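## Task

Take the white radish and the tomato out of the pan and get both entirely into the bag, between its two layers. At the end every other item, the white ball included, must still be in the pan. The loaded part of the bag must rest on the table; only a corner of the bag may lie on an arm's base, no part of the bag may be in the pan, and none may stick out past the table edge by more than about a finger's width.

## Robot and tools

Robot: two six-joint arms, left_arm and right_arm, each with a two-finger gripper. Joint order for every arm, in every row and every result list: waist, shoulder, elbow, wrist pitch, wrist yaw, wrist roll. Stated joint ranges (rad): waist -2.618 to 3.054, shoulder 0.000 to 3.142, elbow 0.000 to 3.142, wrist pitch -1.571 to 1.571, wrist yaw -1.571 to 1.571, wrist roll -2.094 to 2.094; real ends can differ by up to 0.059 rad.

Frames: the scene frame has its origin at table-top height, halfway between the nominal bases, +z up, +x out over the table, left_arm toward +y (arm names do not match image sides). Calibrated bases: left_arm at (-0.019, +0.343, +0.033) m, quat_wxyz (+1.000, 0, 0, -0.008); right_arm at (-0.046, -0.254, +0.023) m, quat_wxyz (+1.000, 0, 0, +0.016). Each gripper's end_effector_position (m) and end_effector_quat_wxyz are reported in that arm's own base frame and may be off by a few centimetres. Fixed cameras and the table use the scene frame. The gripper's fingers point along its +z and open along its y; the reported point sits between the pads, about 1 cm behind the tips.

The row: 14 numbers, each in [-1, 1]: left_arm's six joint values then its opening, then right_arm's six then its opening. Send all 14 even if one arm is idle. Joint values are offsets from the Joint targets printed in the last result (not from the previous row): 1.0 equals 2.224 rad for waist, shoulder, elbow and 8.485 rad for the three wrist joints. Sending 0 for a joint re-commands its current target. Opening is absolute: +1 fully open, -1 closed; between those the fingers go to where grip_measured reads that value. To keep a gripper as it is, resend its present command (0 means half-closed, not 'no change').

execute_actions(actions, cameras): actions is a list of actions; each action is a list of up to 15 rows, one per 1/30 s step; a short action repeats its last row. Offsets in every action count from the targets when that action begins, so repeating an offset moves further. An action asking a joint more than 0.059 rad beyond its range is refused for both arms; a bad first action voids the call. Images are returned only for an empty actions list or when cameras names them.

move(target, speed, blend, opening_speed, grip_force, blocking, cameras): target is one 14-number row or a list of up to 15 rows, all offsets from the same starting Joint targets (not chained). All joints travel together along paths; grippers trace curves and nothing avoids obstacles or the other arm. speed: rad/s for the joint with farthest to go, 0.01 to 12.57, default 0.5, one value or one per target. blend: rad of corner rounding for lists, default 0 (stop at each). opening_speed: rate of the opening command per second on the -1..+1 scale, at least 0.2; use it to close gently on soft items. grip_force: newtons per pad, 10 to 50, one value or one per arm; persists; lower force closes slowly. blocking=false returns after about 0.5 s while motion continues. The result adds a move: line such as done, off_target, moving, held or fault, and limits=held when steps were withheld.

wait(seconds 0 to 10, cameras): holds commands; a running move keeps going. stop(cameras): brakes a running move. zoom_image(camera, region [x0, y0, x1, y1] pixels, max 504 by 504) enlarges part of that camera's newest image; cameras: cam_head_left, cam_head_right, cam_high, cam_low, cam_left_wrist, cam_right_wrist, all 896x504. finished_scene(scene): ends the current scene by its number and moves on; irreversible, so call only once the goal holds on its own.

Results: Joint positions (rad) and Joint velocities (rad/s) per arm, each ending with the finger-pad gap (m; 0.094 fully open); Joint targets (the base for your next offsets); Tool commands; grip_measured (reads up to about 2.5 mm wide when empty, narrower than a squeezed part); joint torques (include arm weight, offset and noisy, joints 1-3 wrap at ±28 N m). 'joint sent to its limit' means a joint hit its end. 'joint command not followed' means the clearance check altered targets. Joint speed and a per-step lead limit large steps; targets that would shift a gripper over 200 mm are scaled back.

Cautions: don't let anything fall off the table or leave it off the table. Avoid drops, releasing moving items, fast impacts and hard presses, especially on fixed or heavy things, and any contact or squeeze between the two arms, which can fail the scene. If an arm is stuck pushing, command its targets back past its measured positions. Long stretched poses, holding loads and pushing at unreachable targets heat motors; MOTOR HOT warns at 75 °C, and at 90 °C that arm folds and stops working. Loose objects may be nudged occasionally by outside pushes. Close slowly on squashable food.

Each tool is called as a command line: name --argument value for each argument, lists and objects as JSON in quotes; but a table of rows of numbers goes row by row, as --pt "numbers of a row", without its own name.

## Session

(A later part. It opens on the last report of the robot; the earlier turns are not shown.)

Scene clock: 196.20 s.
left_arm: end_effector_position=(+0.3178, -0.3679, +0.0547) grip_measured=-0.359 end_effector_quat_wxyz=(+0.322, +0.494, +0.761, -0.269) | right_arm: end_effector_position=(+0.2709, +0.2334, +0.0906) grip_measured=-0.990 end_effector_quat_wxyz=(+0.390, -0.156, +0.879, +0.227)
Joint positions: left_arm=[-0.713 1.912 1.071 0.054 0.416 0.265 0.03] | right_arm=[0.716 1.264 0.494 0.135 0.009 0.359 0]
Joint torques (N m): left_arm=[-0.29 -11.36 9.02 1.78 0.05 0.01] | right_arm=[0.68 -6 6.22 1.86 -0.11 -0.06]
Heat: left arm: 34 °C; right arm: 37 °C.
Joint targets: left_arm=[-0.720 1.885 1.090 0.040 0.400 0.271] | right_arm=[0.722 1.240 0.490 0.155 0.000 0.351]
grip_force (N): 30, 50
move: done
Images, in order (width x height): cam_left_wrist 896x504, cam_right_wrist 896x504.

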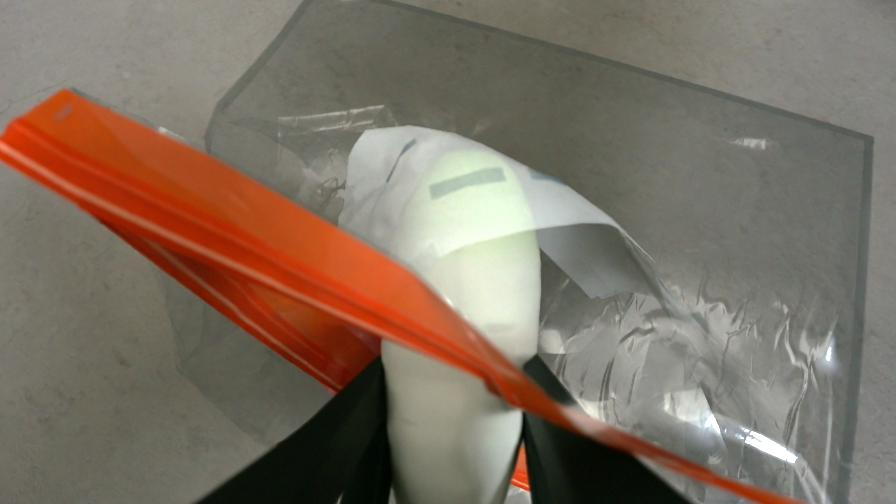

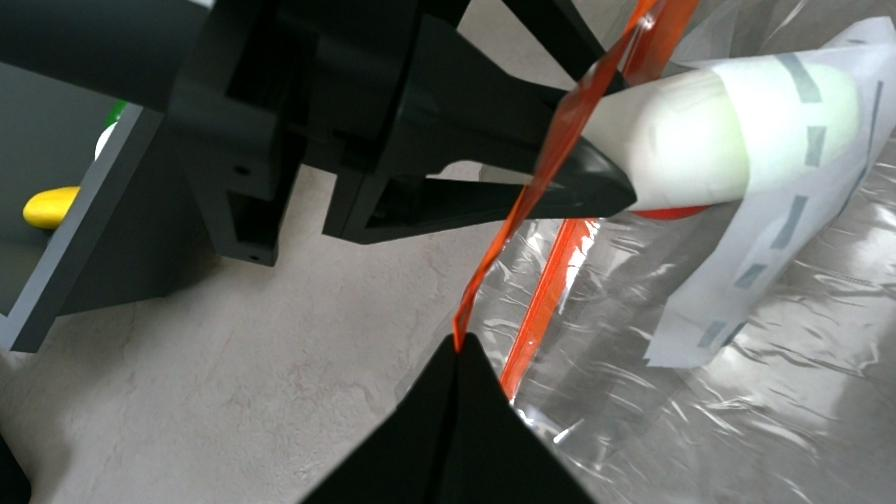

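move --target '[0.0337,0.0517,0.0558,-0.0047,0,0,-0.5,0,0,0,0,0,0,-1]' --speed 0.2 --cameras '["cam_right_wrist","cam_left_wrist","cam_low"]'

zoom_image --camera "cam_low" --region '[360, 180, 580, 340]'

Scene clock: 197.90 s.
left_arm: end_effector_position=(+0.3598, -0.3624, +0.0590) grip_measured=-0.359 end_effector_quat_wxyz=(+0.332, +0.471, +0.775, -0.259) | right_arm: end_effector_position=(+0.2712, +0.2337, +0.0911) grip_measured=-0.990 end_effector_quat_wxyz=(+0.391, -0.156, +0.878, +0.228)
Joint positions: left_arm=[-0.651 1.982 1.19 0.01 0.416 0.265 0.03] | right_arm=[0.716 1.264 0.494 0.138 0.009 0.359 0]
Joint torques (N m): left_arm=[0.66 -8.68 9.76 1.82 0.04 0] | right_arm=[0.66 -5.98 6.2 1.84 -0.1 -0.07]
Heat: left arm: 34 °C; right arm: 37 °C.
Joint targets: left_arm=[-0.645 2.000 1.214 0.000 0.400 0.271] | right_arm=[0.722 1.240 0.490 0.155 0.000 0.351]
grip_force (N): 30, 50
move: done
Images, in order (width x height): cam_low 896x504, cam_left_wrist 896x504, cam_right_wrist 896x504.

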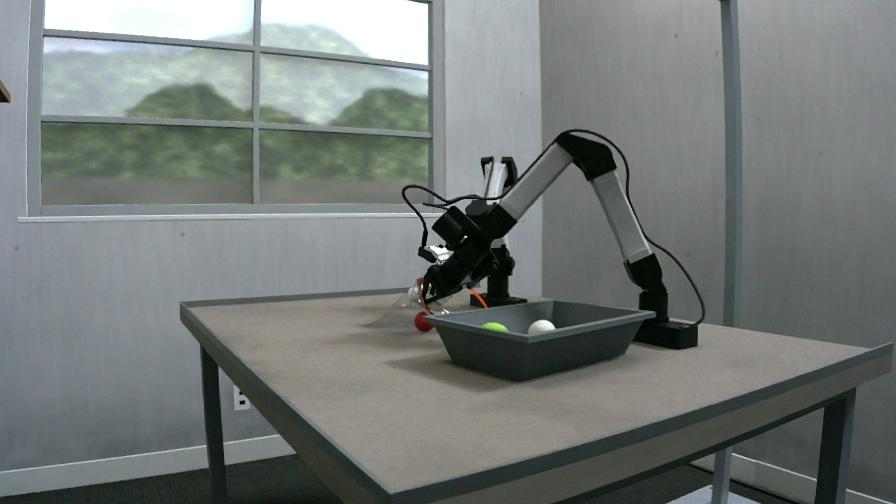

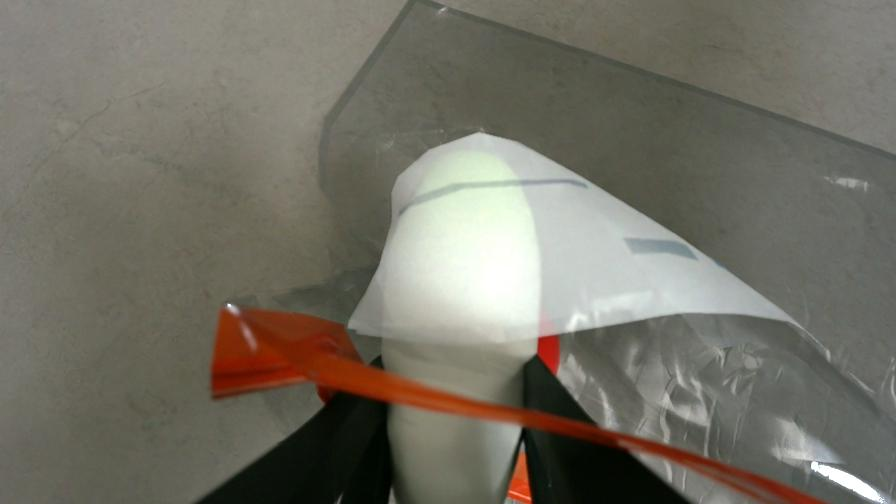

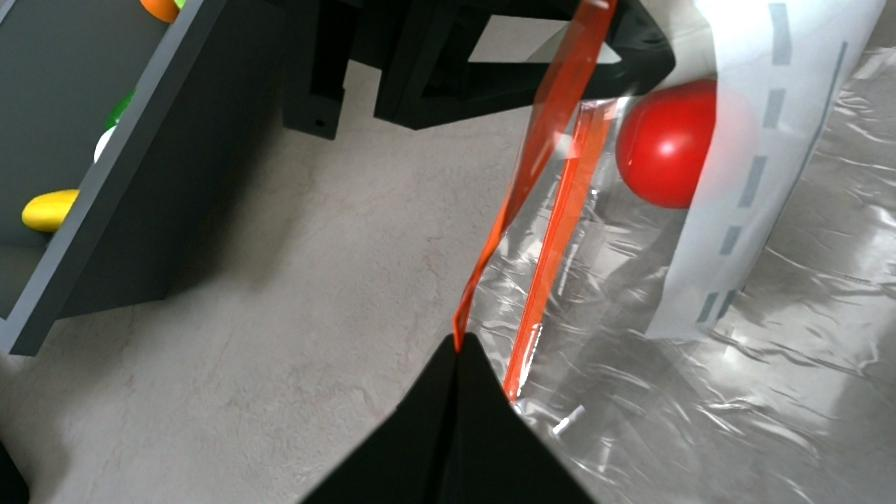

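Scaled by 2.291 from the camera's 896x504 image, which has a finer 1280x720 frame.

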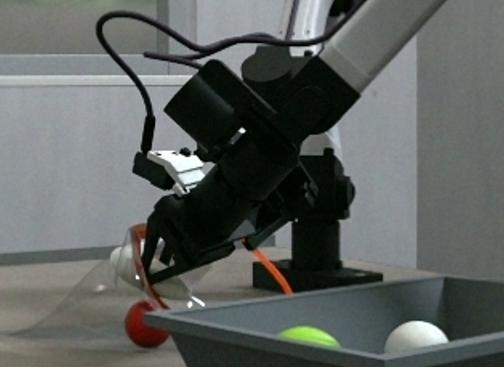

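move --target '[0.002,0.03,-0.03,0.0133,0,0,-0.5,0,0,0,0,0,0,-1]' --speed 0.15 --cameras '["cam_right_wrist","cam_left_wrist","cam_low"]'

zoom_image --camera "cam_low" --region '[360, 180, 580, 340]'

Scene clock: 199.50 s.
left_arm: end_effector_position=(+0.3694, -0.3655, +0.0448) grip_measured=-0.359 end_effector_quat_wxyz=(+0.354, +0.468, +0.767, -0.260) | right_arm: end_effector_position=(+0.2713, +0.2337, +0.0912) grip_measured=-0.990 end_effector_quat_wxyz=(+0.391, -0.156, +0.878, +0.228)
Joint positions: left_arm=[-0.645 2.034 1.166 0.133 0.416 0.265 0.03] | right_arm=[0.716 1.264 0.494 0.138 0.009 0.359 0]
Joint torques (N m): left_arm=[0.54 -7.73 5.33 1.77 0.05 0] | right_arm=[0.69 -6 6.22 1.83 -0.1 -0.06]
Heat: left arm: 34 °C; right arm: 37 °C.
Joint targets: left_arm=[-0.640 2.067 1.147 0.112 0.400 0.271] | right_arm=[0.722 1.240 0.490 0.155 0.000 0.351]
grip_force (N): 30, 50
move: done
Images, in order (width x height): cam_low 896x504, cam_left_wrist 896x504, cam_right_wrist 896x504.

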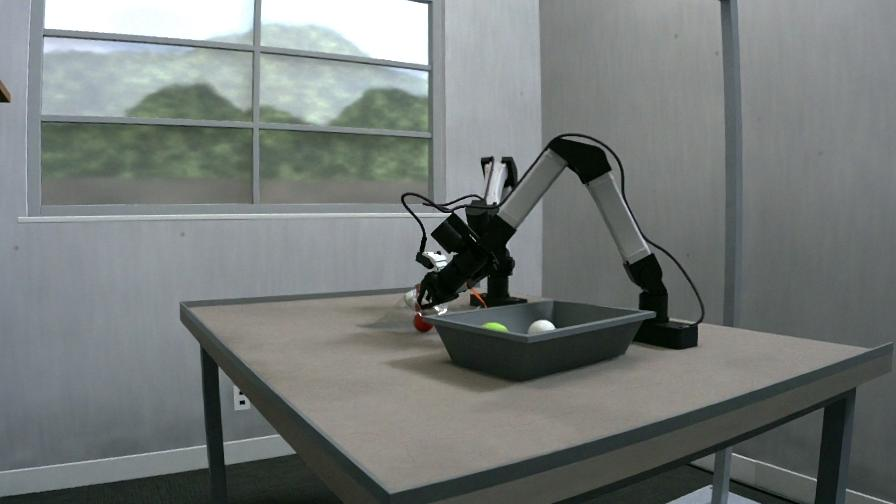

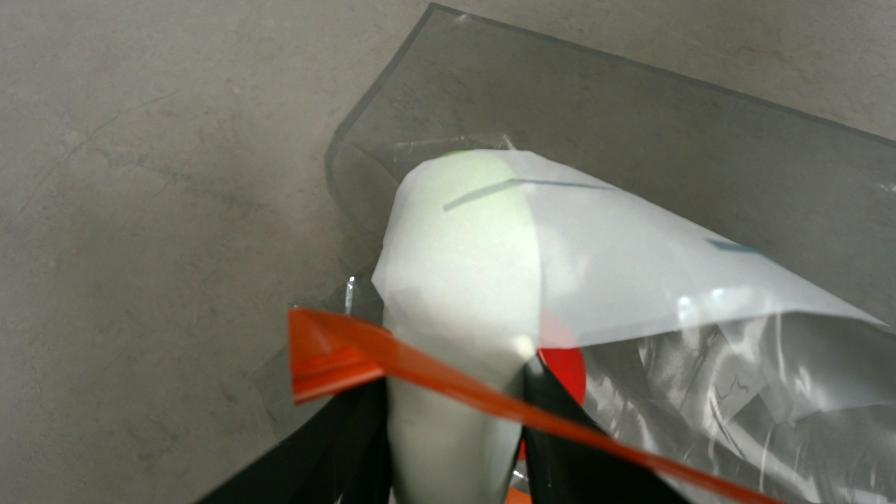

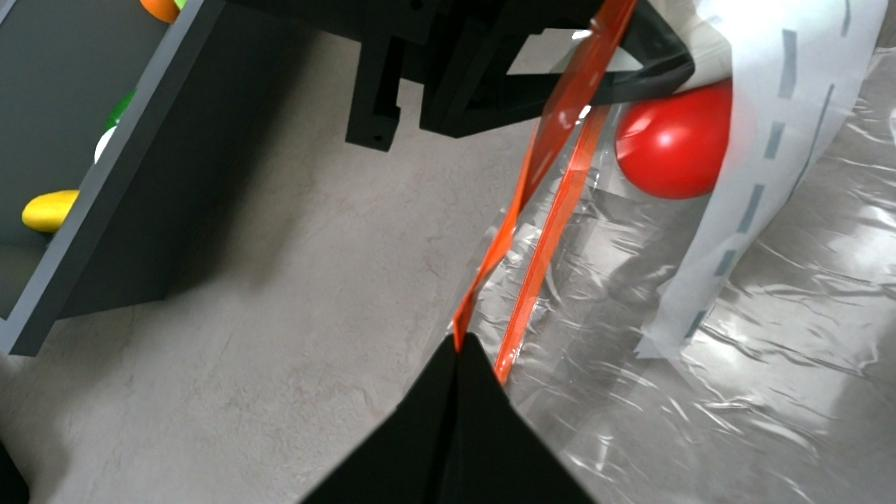

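Scaled by 2.291 from the camera's 896x504 image, which has a finer 1280x720 frame.

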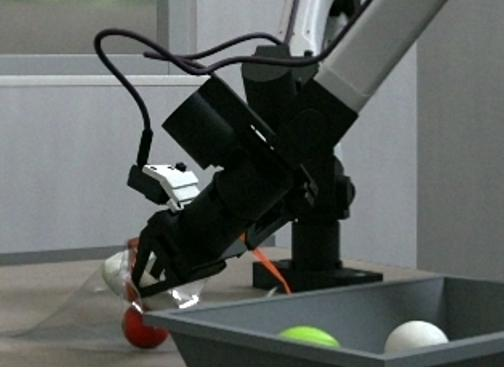

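move --target '[-0.006,0.08,0.3004,-0.1045,0,0,-0.5,0,0,0,0,0,0,-1]' --speed 0.4 --cameras '["cam_right_wrist","cam_left_wrist","cam_low"]'

zoom_image --camera "cam_low" --region '[360, 180, 580, 340]'

Scene clock: 203.00 s.
left_arm: end_effector_position=(+0.3677, -0.3665, +0.0612) grip_measured=-0.359 end_effector_quat_wxyz=(+0.144, +0.459, +0.845, -0.234) | right_arm: end_effector_position=(+0.2714, +0.2338, +0.0913) grip_measured=-0.990 end_effector_quat_wxyz=(+0.391, -0.156, +0.878, +0.228)
Joint positions: left_arm=[-0.648 2.219 1.793 -0.762 0.416 0.265 0.03] | right_arm=[0.716 1.264 0.494 0.139 0.009 0.359 0]
Joint torques (N m): left_arm=[-0.28 -10.13 9.77 1.08 0.1 0.02] | right_arm=[0.68 -5.98 6.22 1.83 -0.1 -0.06]
Heat: left arm: 34 °C; right arm: 37 °C.
Joint targets: left_arm=[-0.654 2.245 1.816 -0.774 0.400 0.271] | right_arm=[0.722 1.240 0.490 0.155 0.000 0.351]
grip_force (N): 30, 50
move: done
Images, in order (width x height): cam_low 896x504, cam_left_wrist 896x504, cam_right_wrist 896x504.

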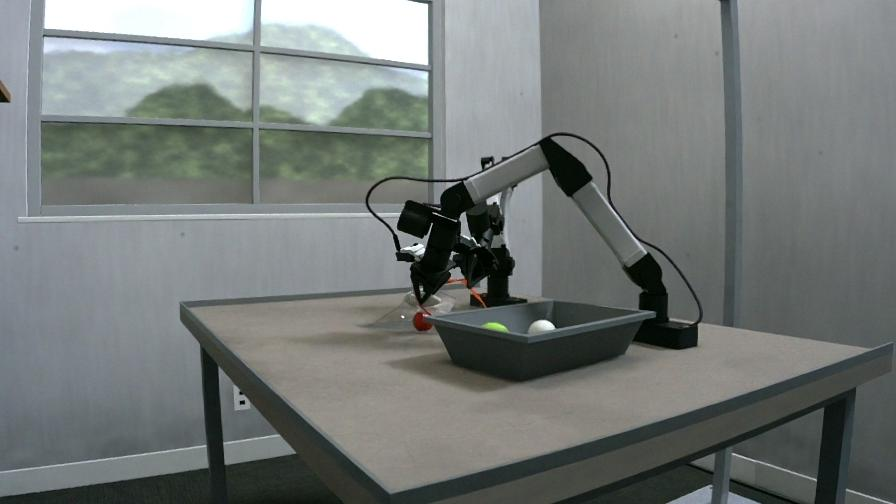

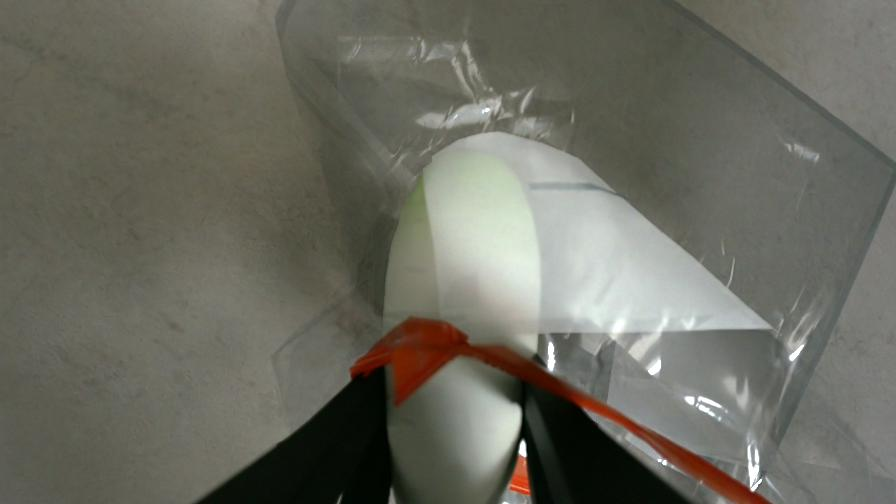

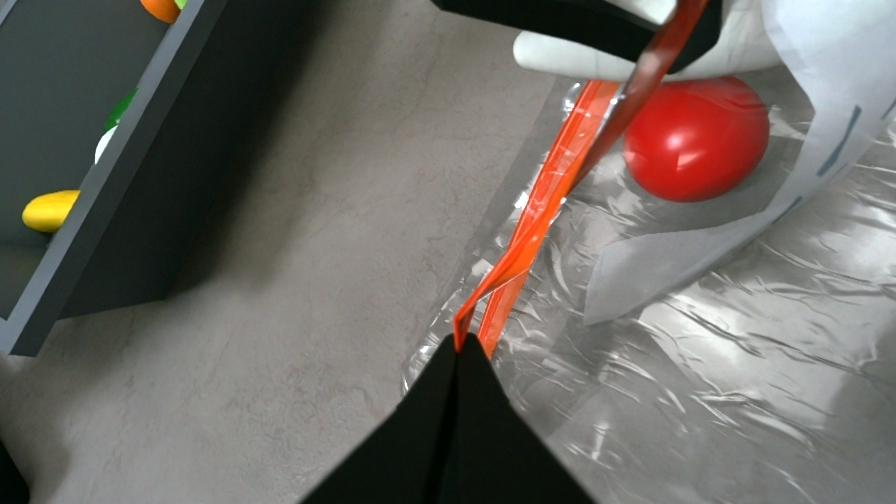

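Scaled by 2.291 from the camera's 896x504 image, which has a finer 1280x720 frame.

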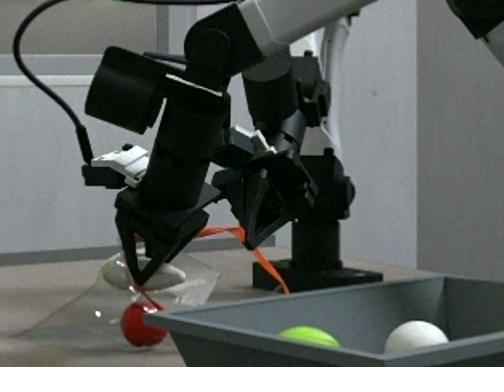

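move --target '[-0.0396,0.0697,0.0836,-0.0042,0,0,-0.5,0,0,0,0,0,0,-1]' --speed 0.2 --cameras '["cam_right_wrist","cam_left_wrist","cam_low"]'

zoom_image --camera "cam_low" --region '[360, 180, 580, 340]'

Scene clock: 204.90 s.
left_arm: end_effector_position=(+0.3557, -0.4193, +0.0466) grip_measured=-0.359 end_effector_quat_wxyz=(+0.134, +0.497, +0.823, -0.241) | right_arm: end_effector_position=(+0.2715, +0.2337, +0.0913) grip_measured=-0.990 end_effector_quat_wxyz=(+0.391, -0.156, +0.878, +0.228)
Joint positions: left_arm=[-0.739 2.365 1.983 -0.804 0.416 0.265 0.03] | right_arm=[0.716 1.264 0.494 0.139 0.01 0.359 0]
Joint torques (N m): left_arm=[-0.01 -10.39 9.46 1.17 0.1 0.01] | right_arm=[0.65 -5.98 6.23 1.82 -0.11 -0.07]
Heat: left arm: 34 °C; right arm: 37 °C.
Joint targets: left_arm=[-0.742 2.400 2.002 -0.809 0.400 0.271] | right_arm=[0.722 1.240 0.490 0.155 0.000 0.351]
grip_force (N): 30, 50
move: done
Images, in order (width x height): cam_low 896x504, cam_left_wrist 896x504, cam_right_wrist 896x504.

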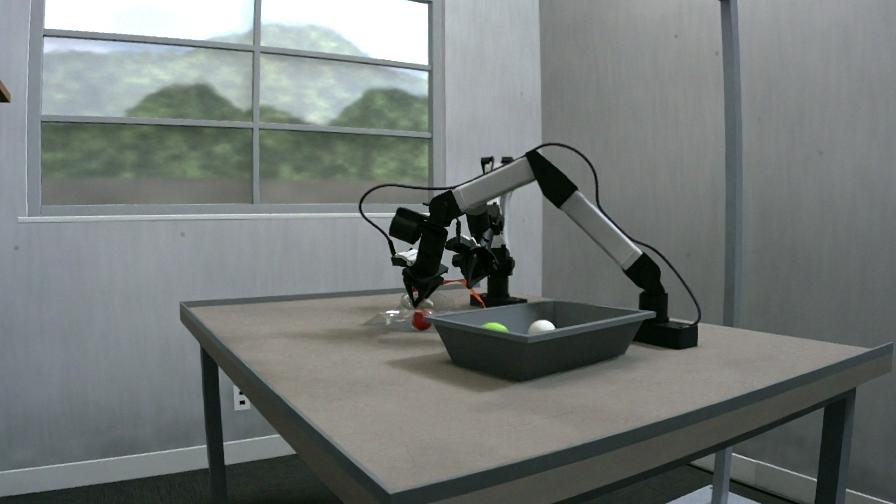

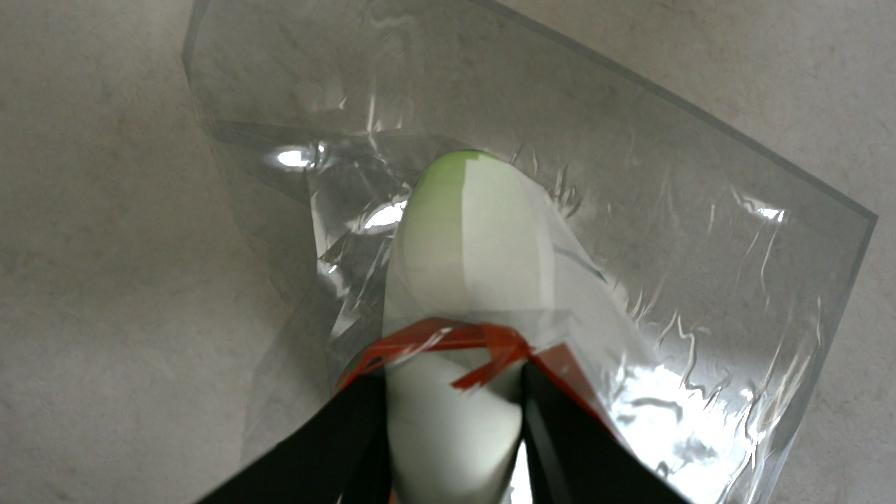

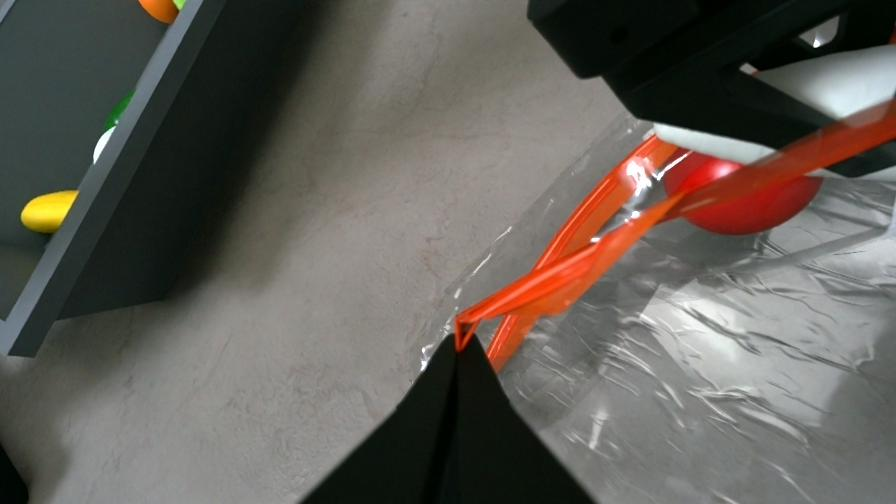

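Scaled by 2.291 from the camera's 896x504 image, which has a finer 1280x720 frame.

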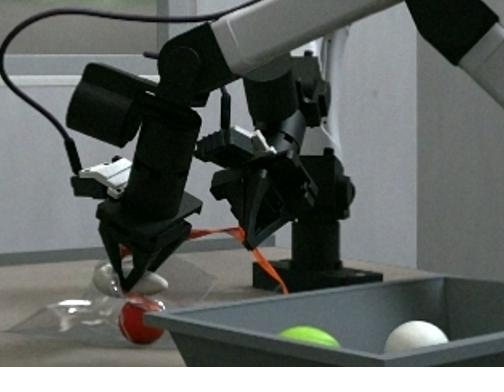

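move --target '[0,0.0135,-0.0526,0.0161,0,0,-0.5,0,0,0,0,0,0,-1]' --speed 0.15 --cameras '["cam_right_wrist","cam_left_wrist","cam_low"]'

zoom_image --camera "cam_low" --region '[360, 180, 580, 340]'

Scene clock: 206.73 s.
left_arm: end_effector_position=(+0.3619, -0.4328, +0.0406) grip_measured=-0.359 end_effector_quat_wxyz=(+0.167, +0.502, +0.807, -0.265) | right_arm: end_effector_position=(+0.2747, +0.2286, +0.0903) grip_measured=-0.990 end_effector_quat_wxyz=(+0.397, -0.149, +0.880, +0.213)
Joint positions: left_arm=[-0.739 2.368 1.923 -0.662 0.452 0.265 0.03] | right_arm=[0.716 1.264 0.494 0.133 0.044 0.359 0]
Joint torques (N m): left_arm=[0.02 -8.39 3.97 1.27 -0.24 0.01] | right_arm=[0.69 -6 6.22 1.87 -0.41 -0.06]
Heat: left arm: 34 °C; right arm: 37 °C.
Joint targets: left_arm=[-0.742 2.430 1.885 -0.673 0.399 0.270] | right_arm=[0.722 1.240 0.490 0.155 0.000 0.351]
grip_force (N): 30, 50
move: off_target (left_arm, right_arm); left_arm: the shoulder is farthest, 0.062 rad from its target; right_arm: the wrist yaw is farthest, 0.044 rad from its target
Images, in order (width x height): cam_low 896x504, cam_left_wrist 896x504, cam_right_wrist 896x504.

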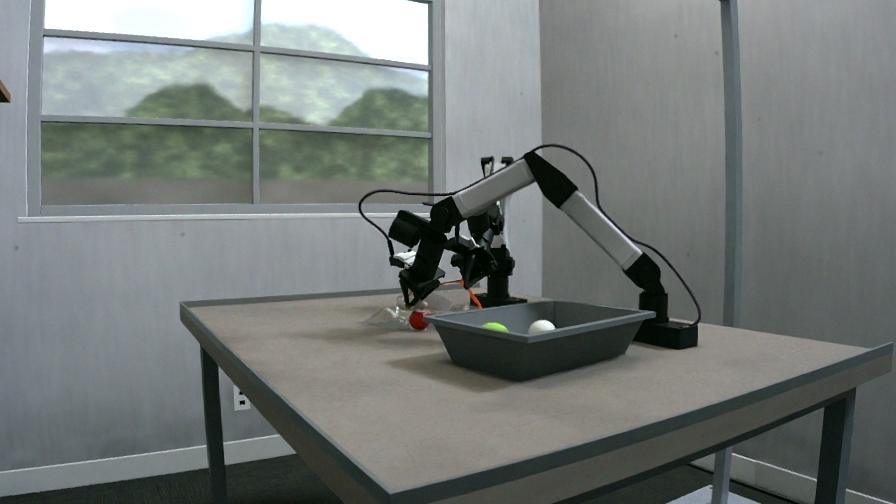

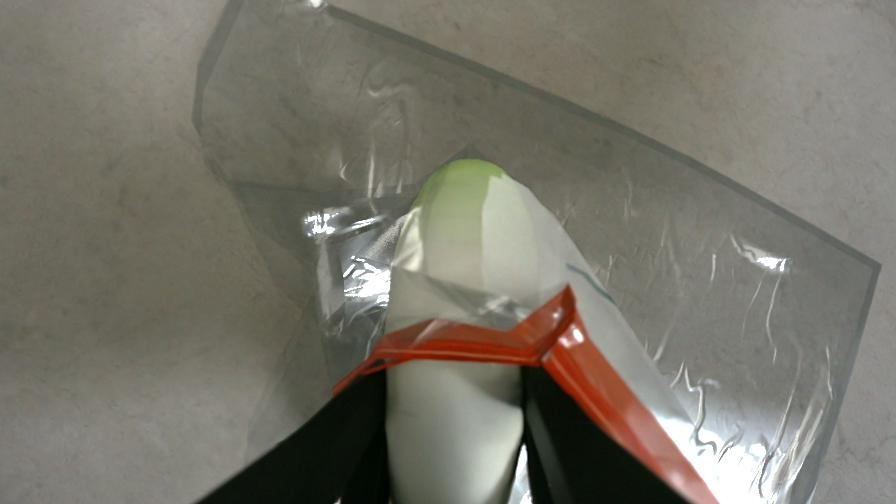

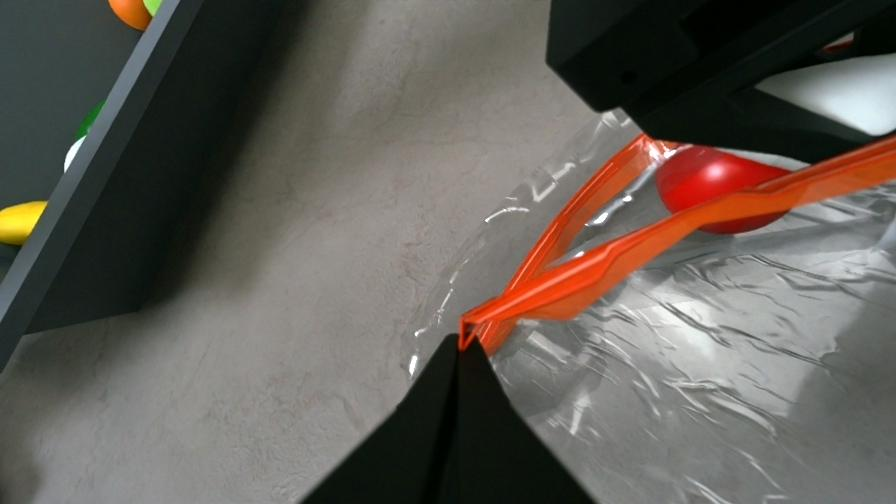

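Scaled by 2.291 from the camera's 896x504 image, which has a finer 1280x720 frame.

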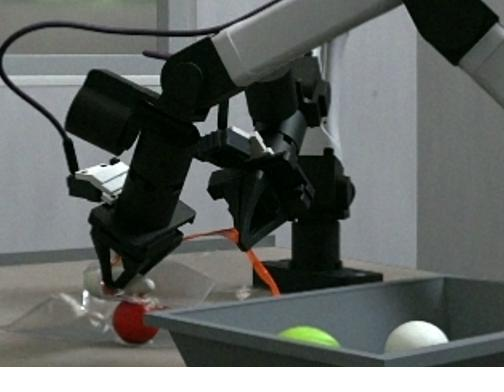

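move --target '[0.0162,0.0405,0.1709,-0.0326,0,0,-0.5,-0.0207,0.0647,0.0495,-0.0012,0,0,-1]' --speed 0.25 --cameras '["cam_left_wrist"]'

move --target '[0,0.009,-0.0697,0.0194,0,0,-0.5,0,0,0,0,0,0,-1]' --speed 0.2 --cameras '["cam_right_wrist","cam_left_wrist","cam_low"]'

zoom_image --camera "cam_low" --region '[360, 180, 580, 340]'

Scene clock: 209.53 s.
left_arm: end_effector_position=(+0.3842, -0.4250, +0.0536) grip_measured=-0.359 end_effector_quat_wxyz=(+0.134, +0.485, +0.830, -0.239) | right_arm: end_effector_position=(+0.2938, +0.2349, +0.0841) grip_measured=-0.990 end_effector_quat_wxyz=(+0.381, -0.141, +0.889, +0.211)
Joint positions: left_arm=[-0.712 2.493 2.242 -0.942 0.417 0.265 0.03] | right_arm=[0.681 1.373 0.571 0.133 0.014 0.359 0]
Joint torques (N m): left_arm=[0.7 -11.88 9.96 1.13 0.08 0.03] | right_arm=[-0.44 -3.75 9.26 1.75 -0.14 -0.06]
Heat: left arm: 33 °C; right arm: 37 °C.
Joint targets: left_arm=[-0.706 2.520 2.265 -0.950 0.400 0.270] | right_arm=[0.676 1.384 0.600 0.145 0.000 0.351]
grip_force (N): 30, 50
move: done
Images, in order (width x height): cam_left_wrist 896x504.

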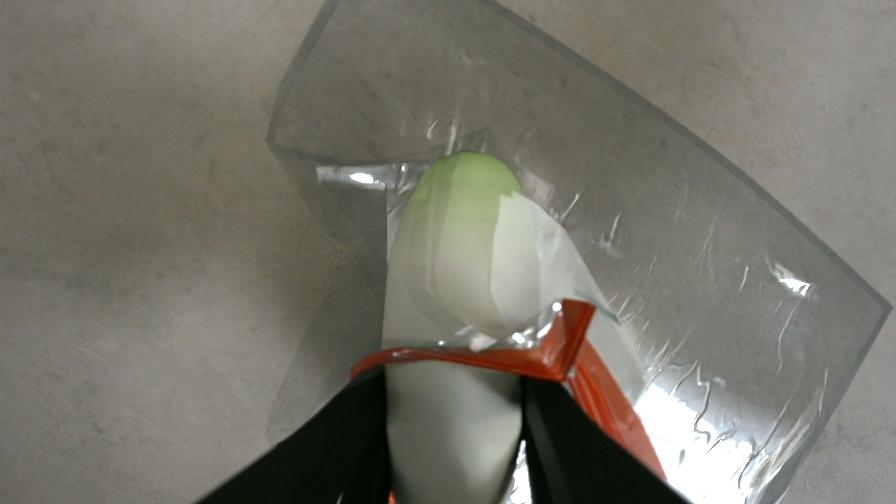

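Scene clock: 210.83 s.
left_arm: end_effector_position=(+0.3921, -0.4373, +0.0370) grip_measured=-0.359 end_effector_quat_wxyz=(+0.165, +0.490, +0.816, -0.258) | right_arm: end_effector_position=(+0.2978, +0.2288, +0.0834) grip_measured=-0.990 end_effector_quat_wxyz=(+0.385, -0.133, +0.891, +0.200)
Joint positions: left_arm=[-0.712 2.496 2.148 -0.77 0.445 0.265 0.03] | right_arm=[0.672 1.373 0.571 0.13 0.035 0.359 0]
Joint torques (N m): left_arm=[0.75 -10.67 4.1 1.18 -0.17 0.02] | right_arm=[0.5 -3.74 9.25 1.8 -0.32 -0.06]
Heat: left arm: 33 °C; right arm: 36 °C.
Joint targets: left_arm=[-0.706 2.540 2.110 -0.785 0.400 0.270] | right_arm=[0.677 1.384 0.600 0.145 0.000 0.351]
grip_force (N): 30, 50
move: off_target (left_arm); left_arm: the wrist yaw is farthest, 0.045 rad from its target
Images, in order (width x height): cam_low 896x504, cam_left_wrist 896x504, cam_right_wrist 896x504.

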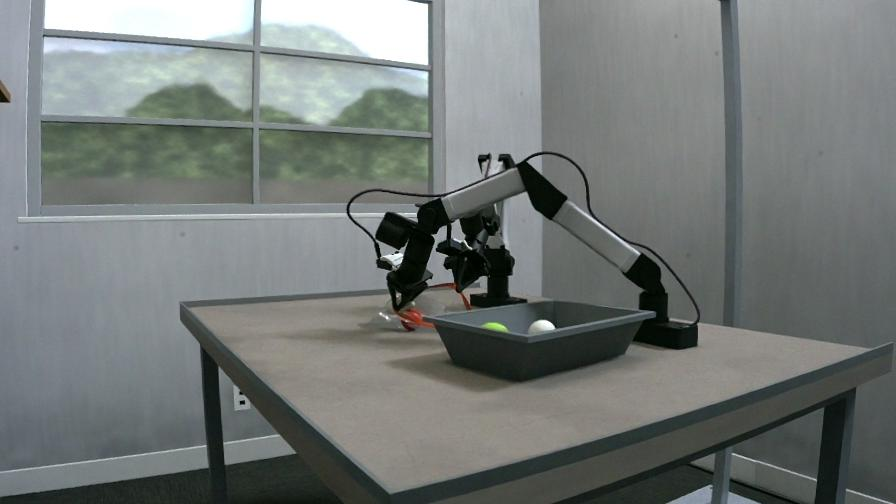

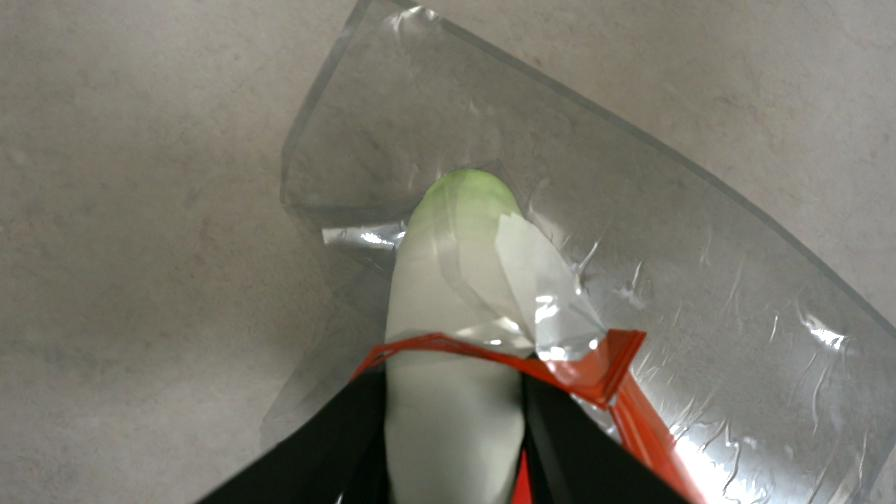

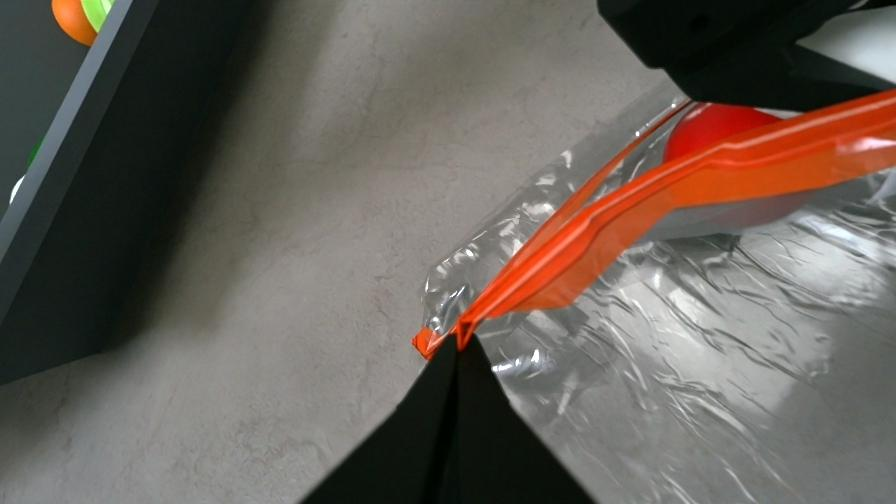

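Scaled by 2.291 from the camera's 896x504 image, which has a finer 1280x720 frame.

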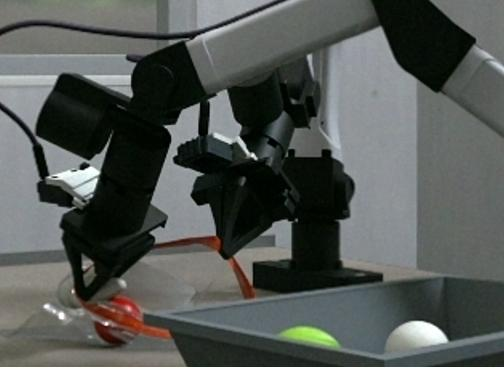

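move --target '[0,0,0,0,0,0,-0.1,0,0,0,0,0,0,-1]' --opening_speed 0.3 --cameras '["cam_right_wrist","cam_left_wrist","cam_low"]'

zoom_image --camera "cam_low" --region '[340, 200, 520, 340]'

Scene clock: 212.70 s.
left_arm: end_effector_position=(+0.3877, -0.4281, +0.0137) grip_measured=-0.102 end_effector_quat_wxyz=(+0.143, +0.486, +0.828, -0.241) | right_arm: end_effector_position=(+0.2956, +0.2317, +0.0833) grip_measured=-0.990 end_effector_quat_wxyz=(+0.381, -0.137, +0.890, +0.208)
Joint positions: left_arm=[-0.712 2.517 2.12 -0.778 0.419 0.265 0.042] | right_arm=[0.672 1.373 0.571 0.13 0.015 0.359 0]
Joint torques (N m): left_arm=[0.72 -12.23 6.65 1.16 0.07 0.02] | right_arm=[0.51 -3.74 9.28 1.78 -0.14 -0.06]
Heat: left arm: 33 °C; right arm: 36 °C.
Joint targets: left_arm=[-0.706 2.540 2.110 -0.785 0.399 0.270] | right_arm=[0.677 1.384 0.600 0.145 0.000 0.351]
grip_force (N): 30, 50
move: done
Images, in order (width x height): cam_low 896x504, cam_left_wrist 896x504, cam_right_wrist 896x504.

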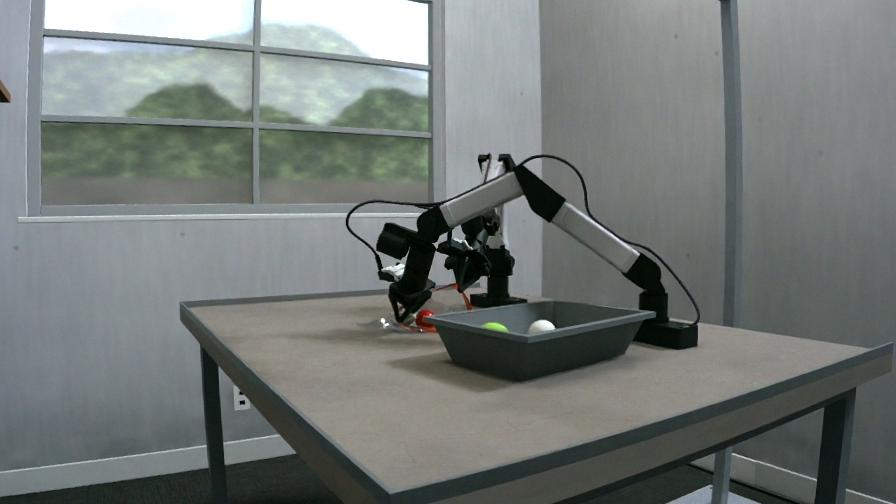

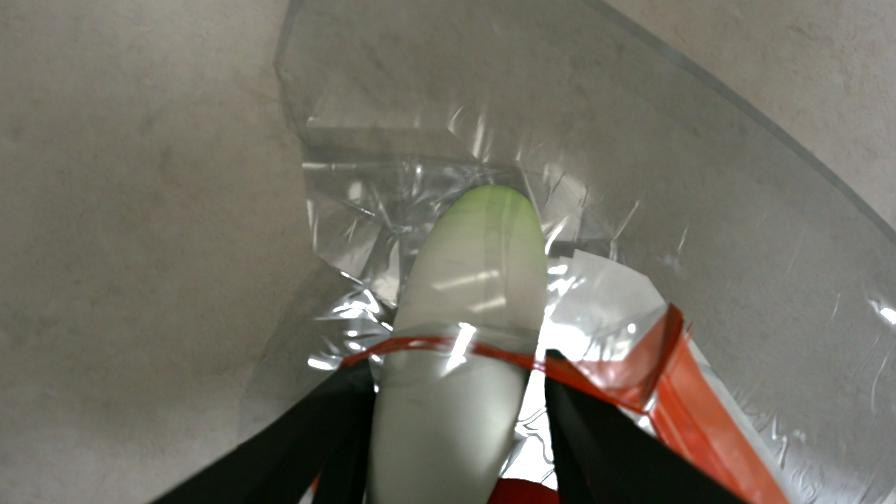

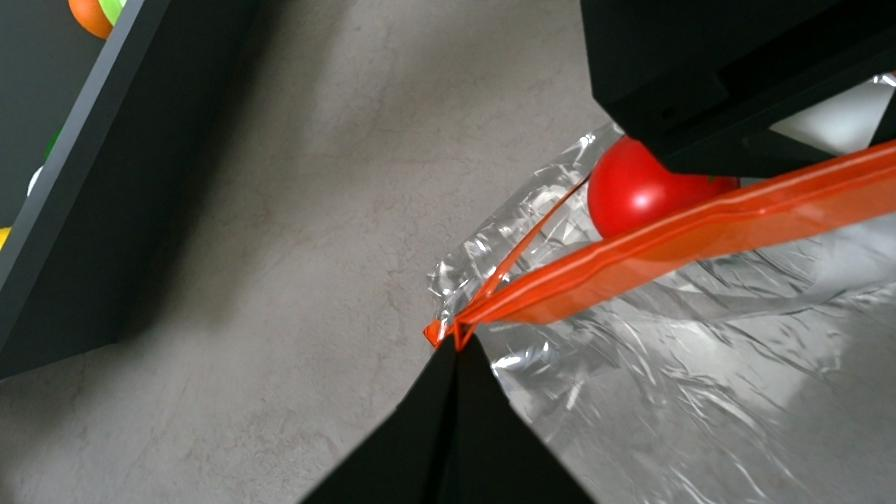

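Scaled by 2.800 from the camera's 896x504 image, which has a finer 1280x720 frame.

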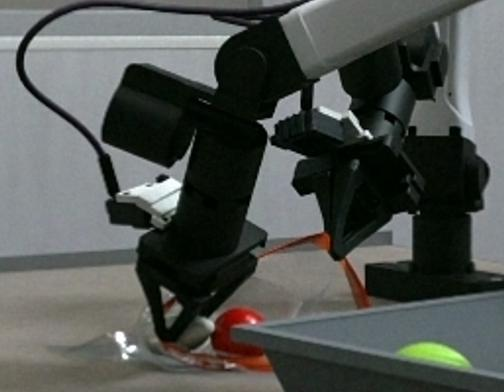

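move --target '[0,-0.018,0.1079,-0.0289,0,0,0.1,0,0,0,0,0,0,-1]' --speed 0.2 --opening_speed 0.5 --cameras '["cam_right_wrist","cam_left_wrist","cam_low"]'

zoom_image --camera "cam_low" --region '[340, 200, 520, 340]'

Scene clock: 215.17 s.
left_arm: end_effector_position=(+0.3854, -0.4256, +0.0637) grip_measured=+0.098 end_effector_quat_wxyz=(+0.129, +0.485, +0.832, -0.238) | right_arm: end_effector_position=(+0.2951, +0.2323, +0.0833) grip_measured=-0.990 end_effector_quat_wxyz=(+0.380, -0.138, +0.890, +0.210)
Joint positions: left_arm=[-0.712 2.517 2.329 -1.016 0.416 0.265 0.052] | right_arm=[0.672 1.373 0.571 0.13 0.01 0.359 0]
Joint torques (N m): left_arm=[0.73 -15.36 9.66 1.01 0.11 0.02] | right_arm=[0.53 -3.73 9.28 1.79 -0.11 -0.06]
Heat: left arm: 35 °C; right arm: 36 °C.
Joint targets: left_arm=[-0.706 2.500 2.350 -1.030 0.400 0.270] | right_arm=[0.677 1.384 0.600 0.145 0.000 0.351]
grip_force (N): 30, 50
move: done
Images, in order (width x height): cam_low 896x504, cam_left_wrist 896x504, cam_right_wrist 896x504.

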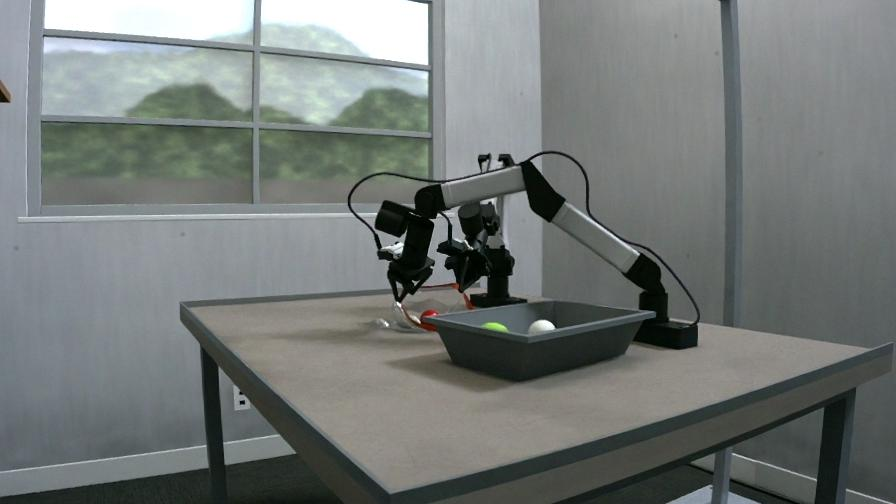

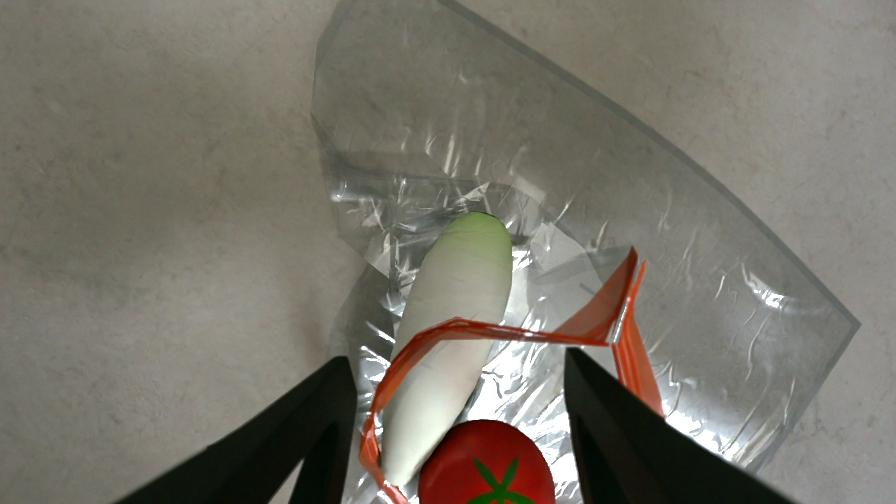

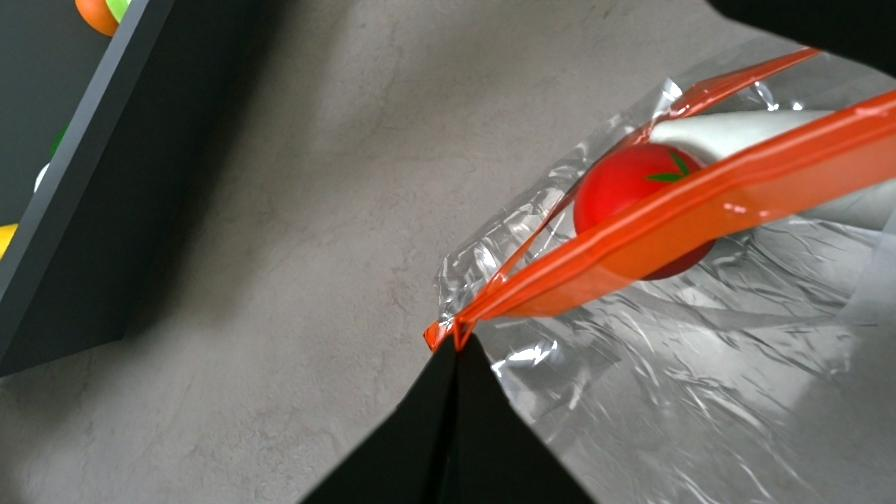

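Scaled by 2.800 from the camera's 896x504 image, which has a finer 1280x720 frame.

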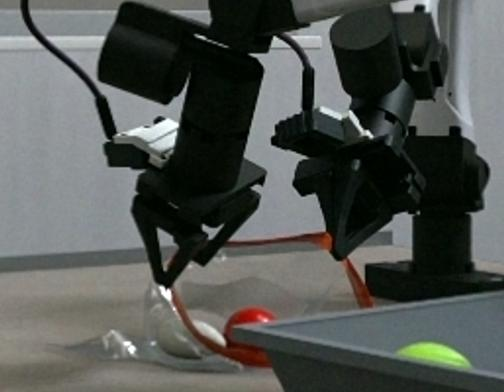

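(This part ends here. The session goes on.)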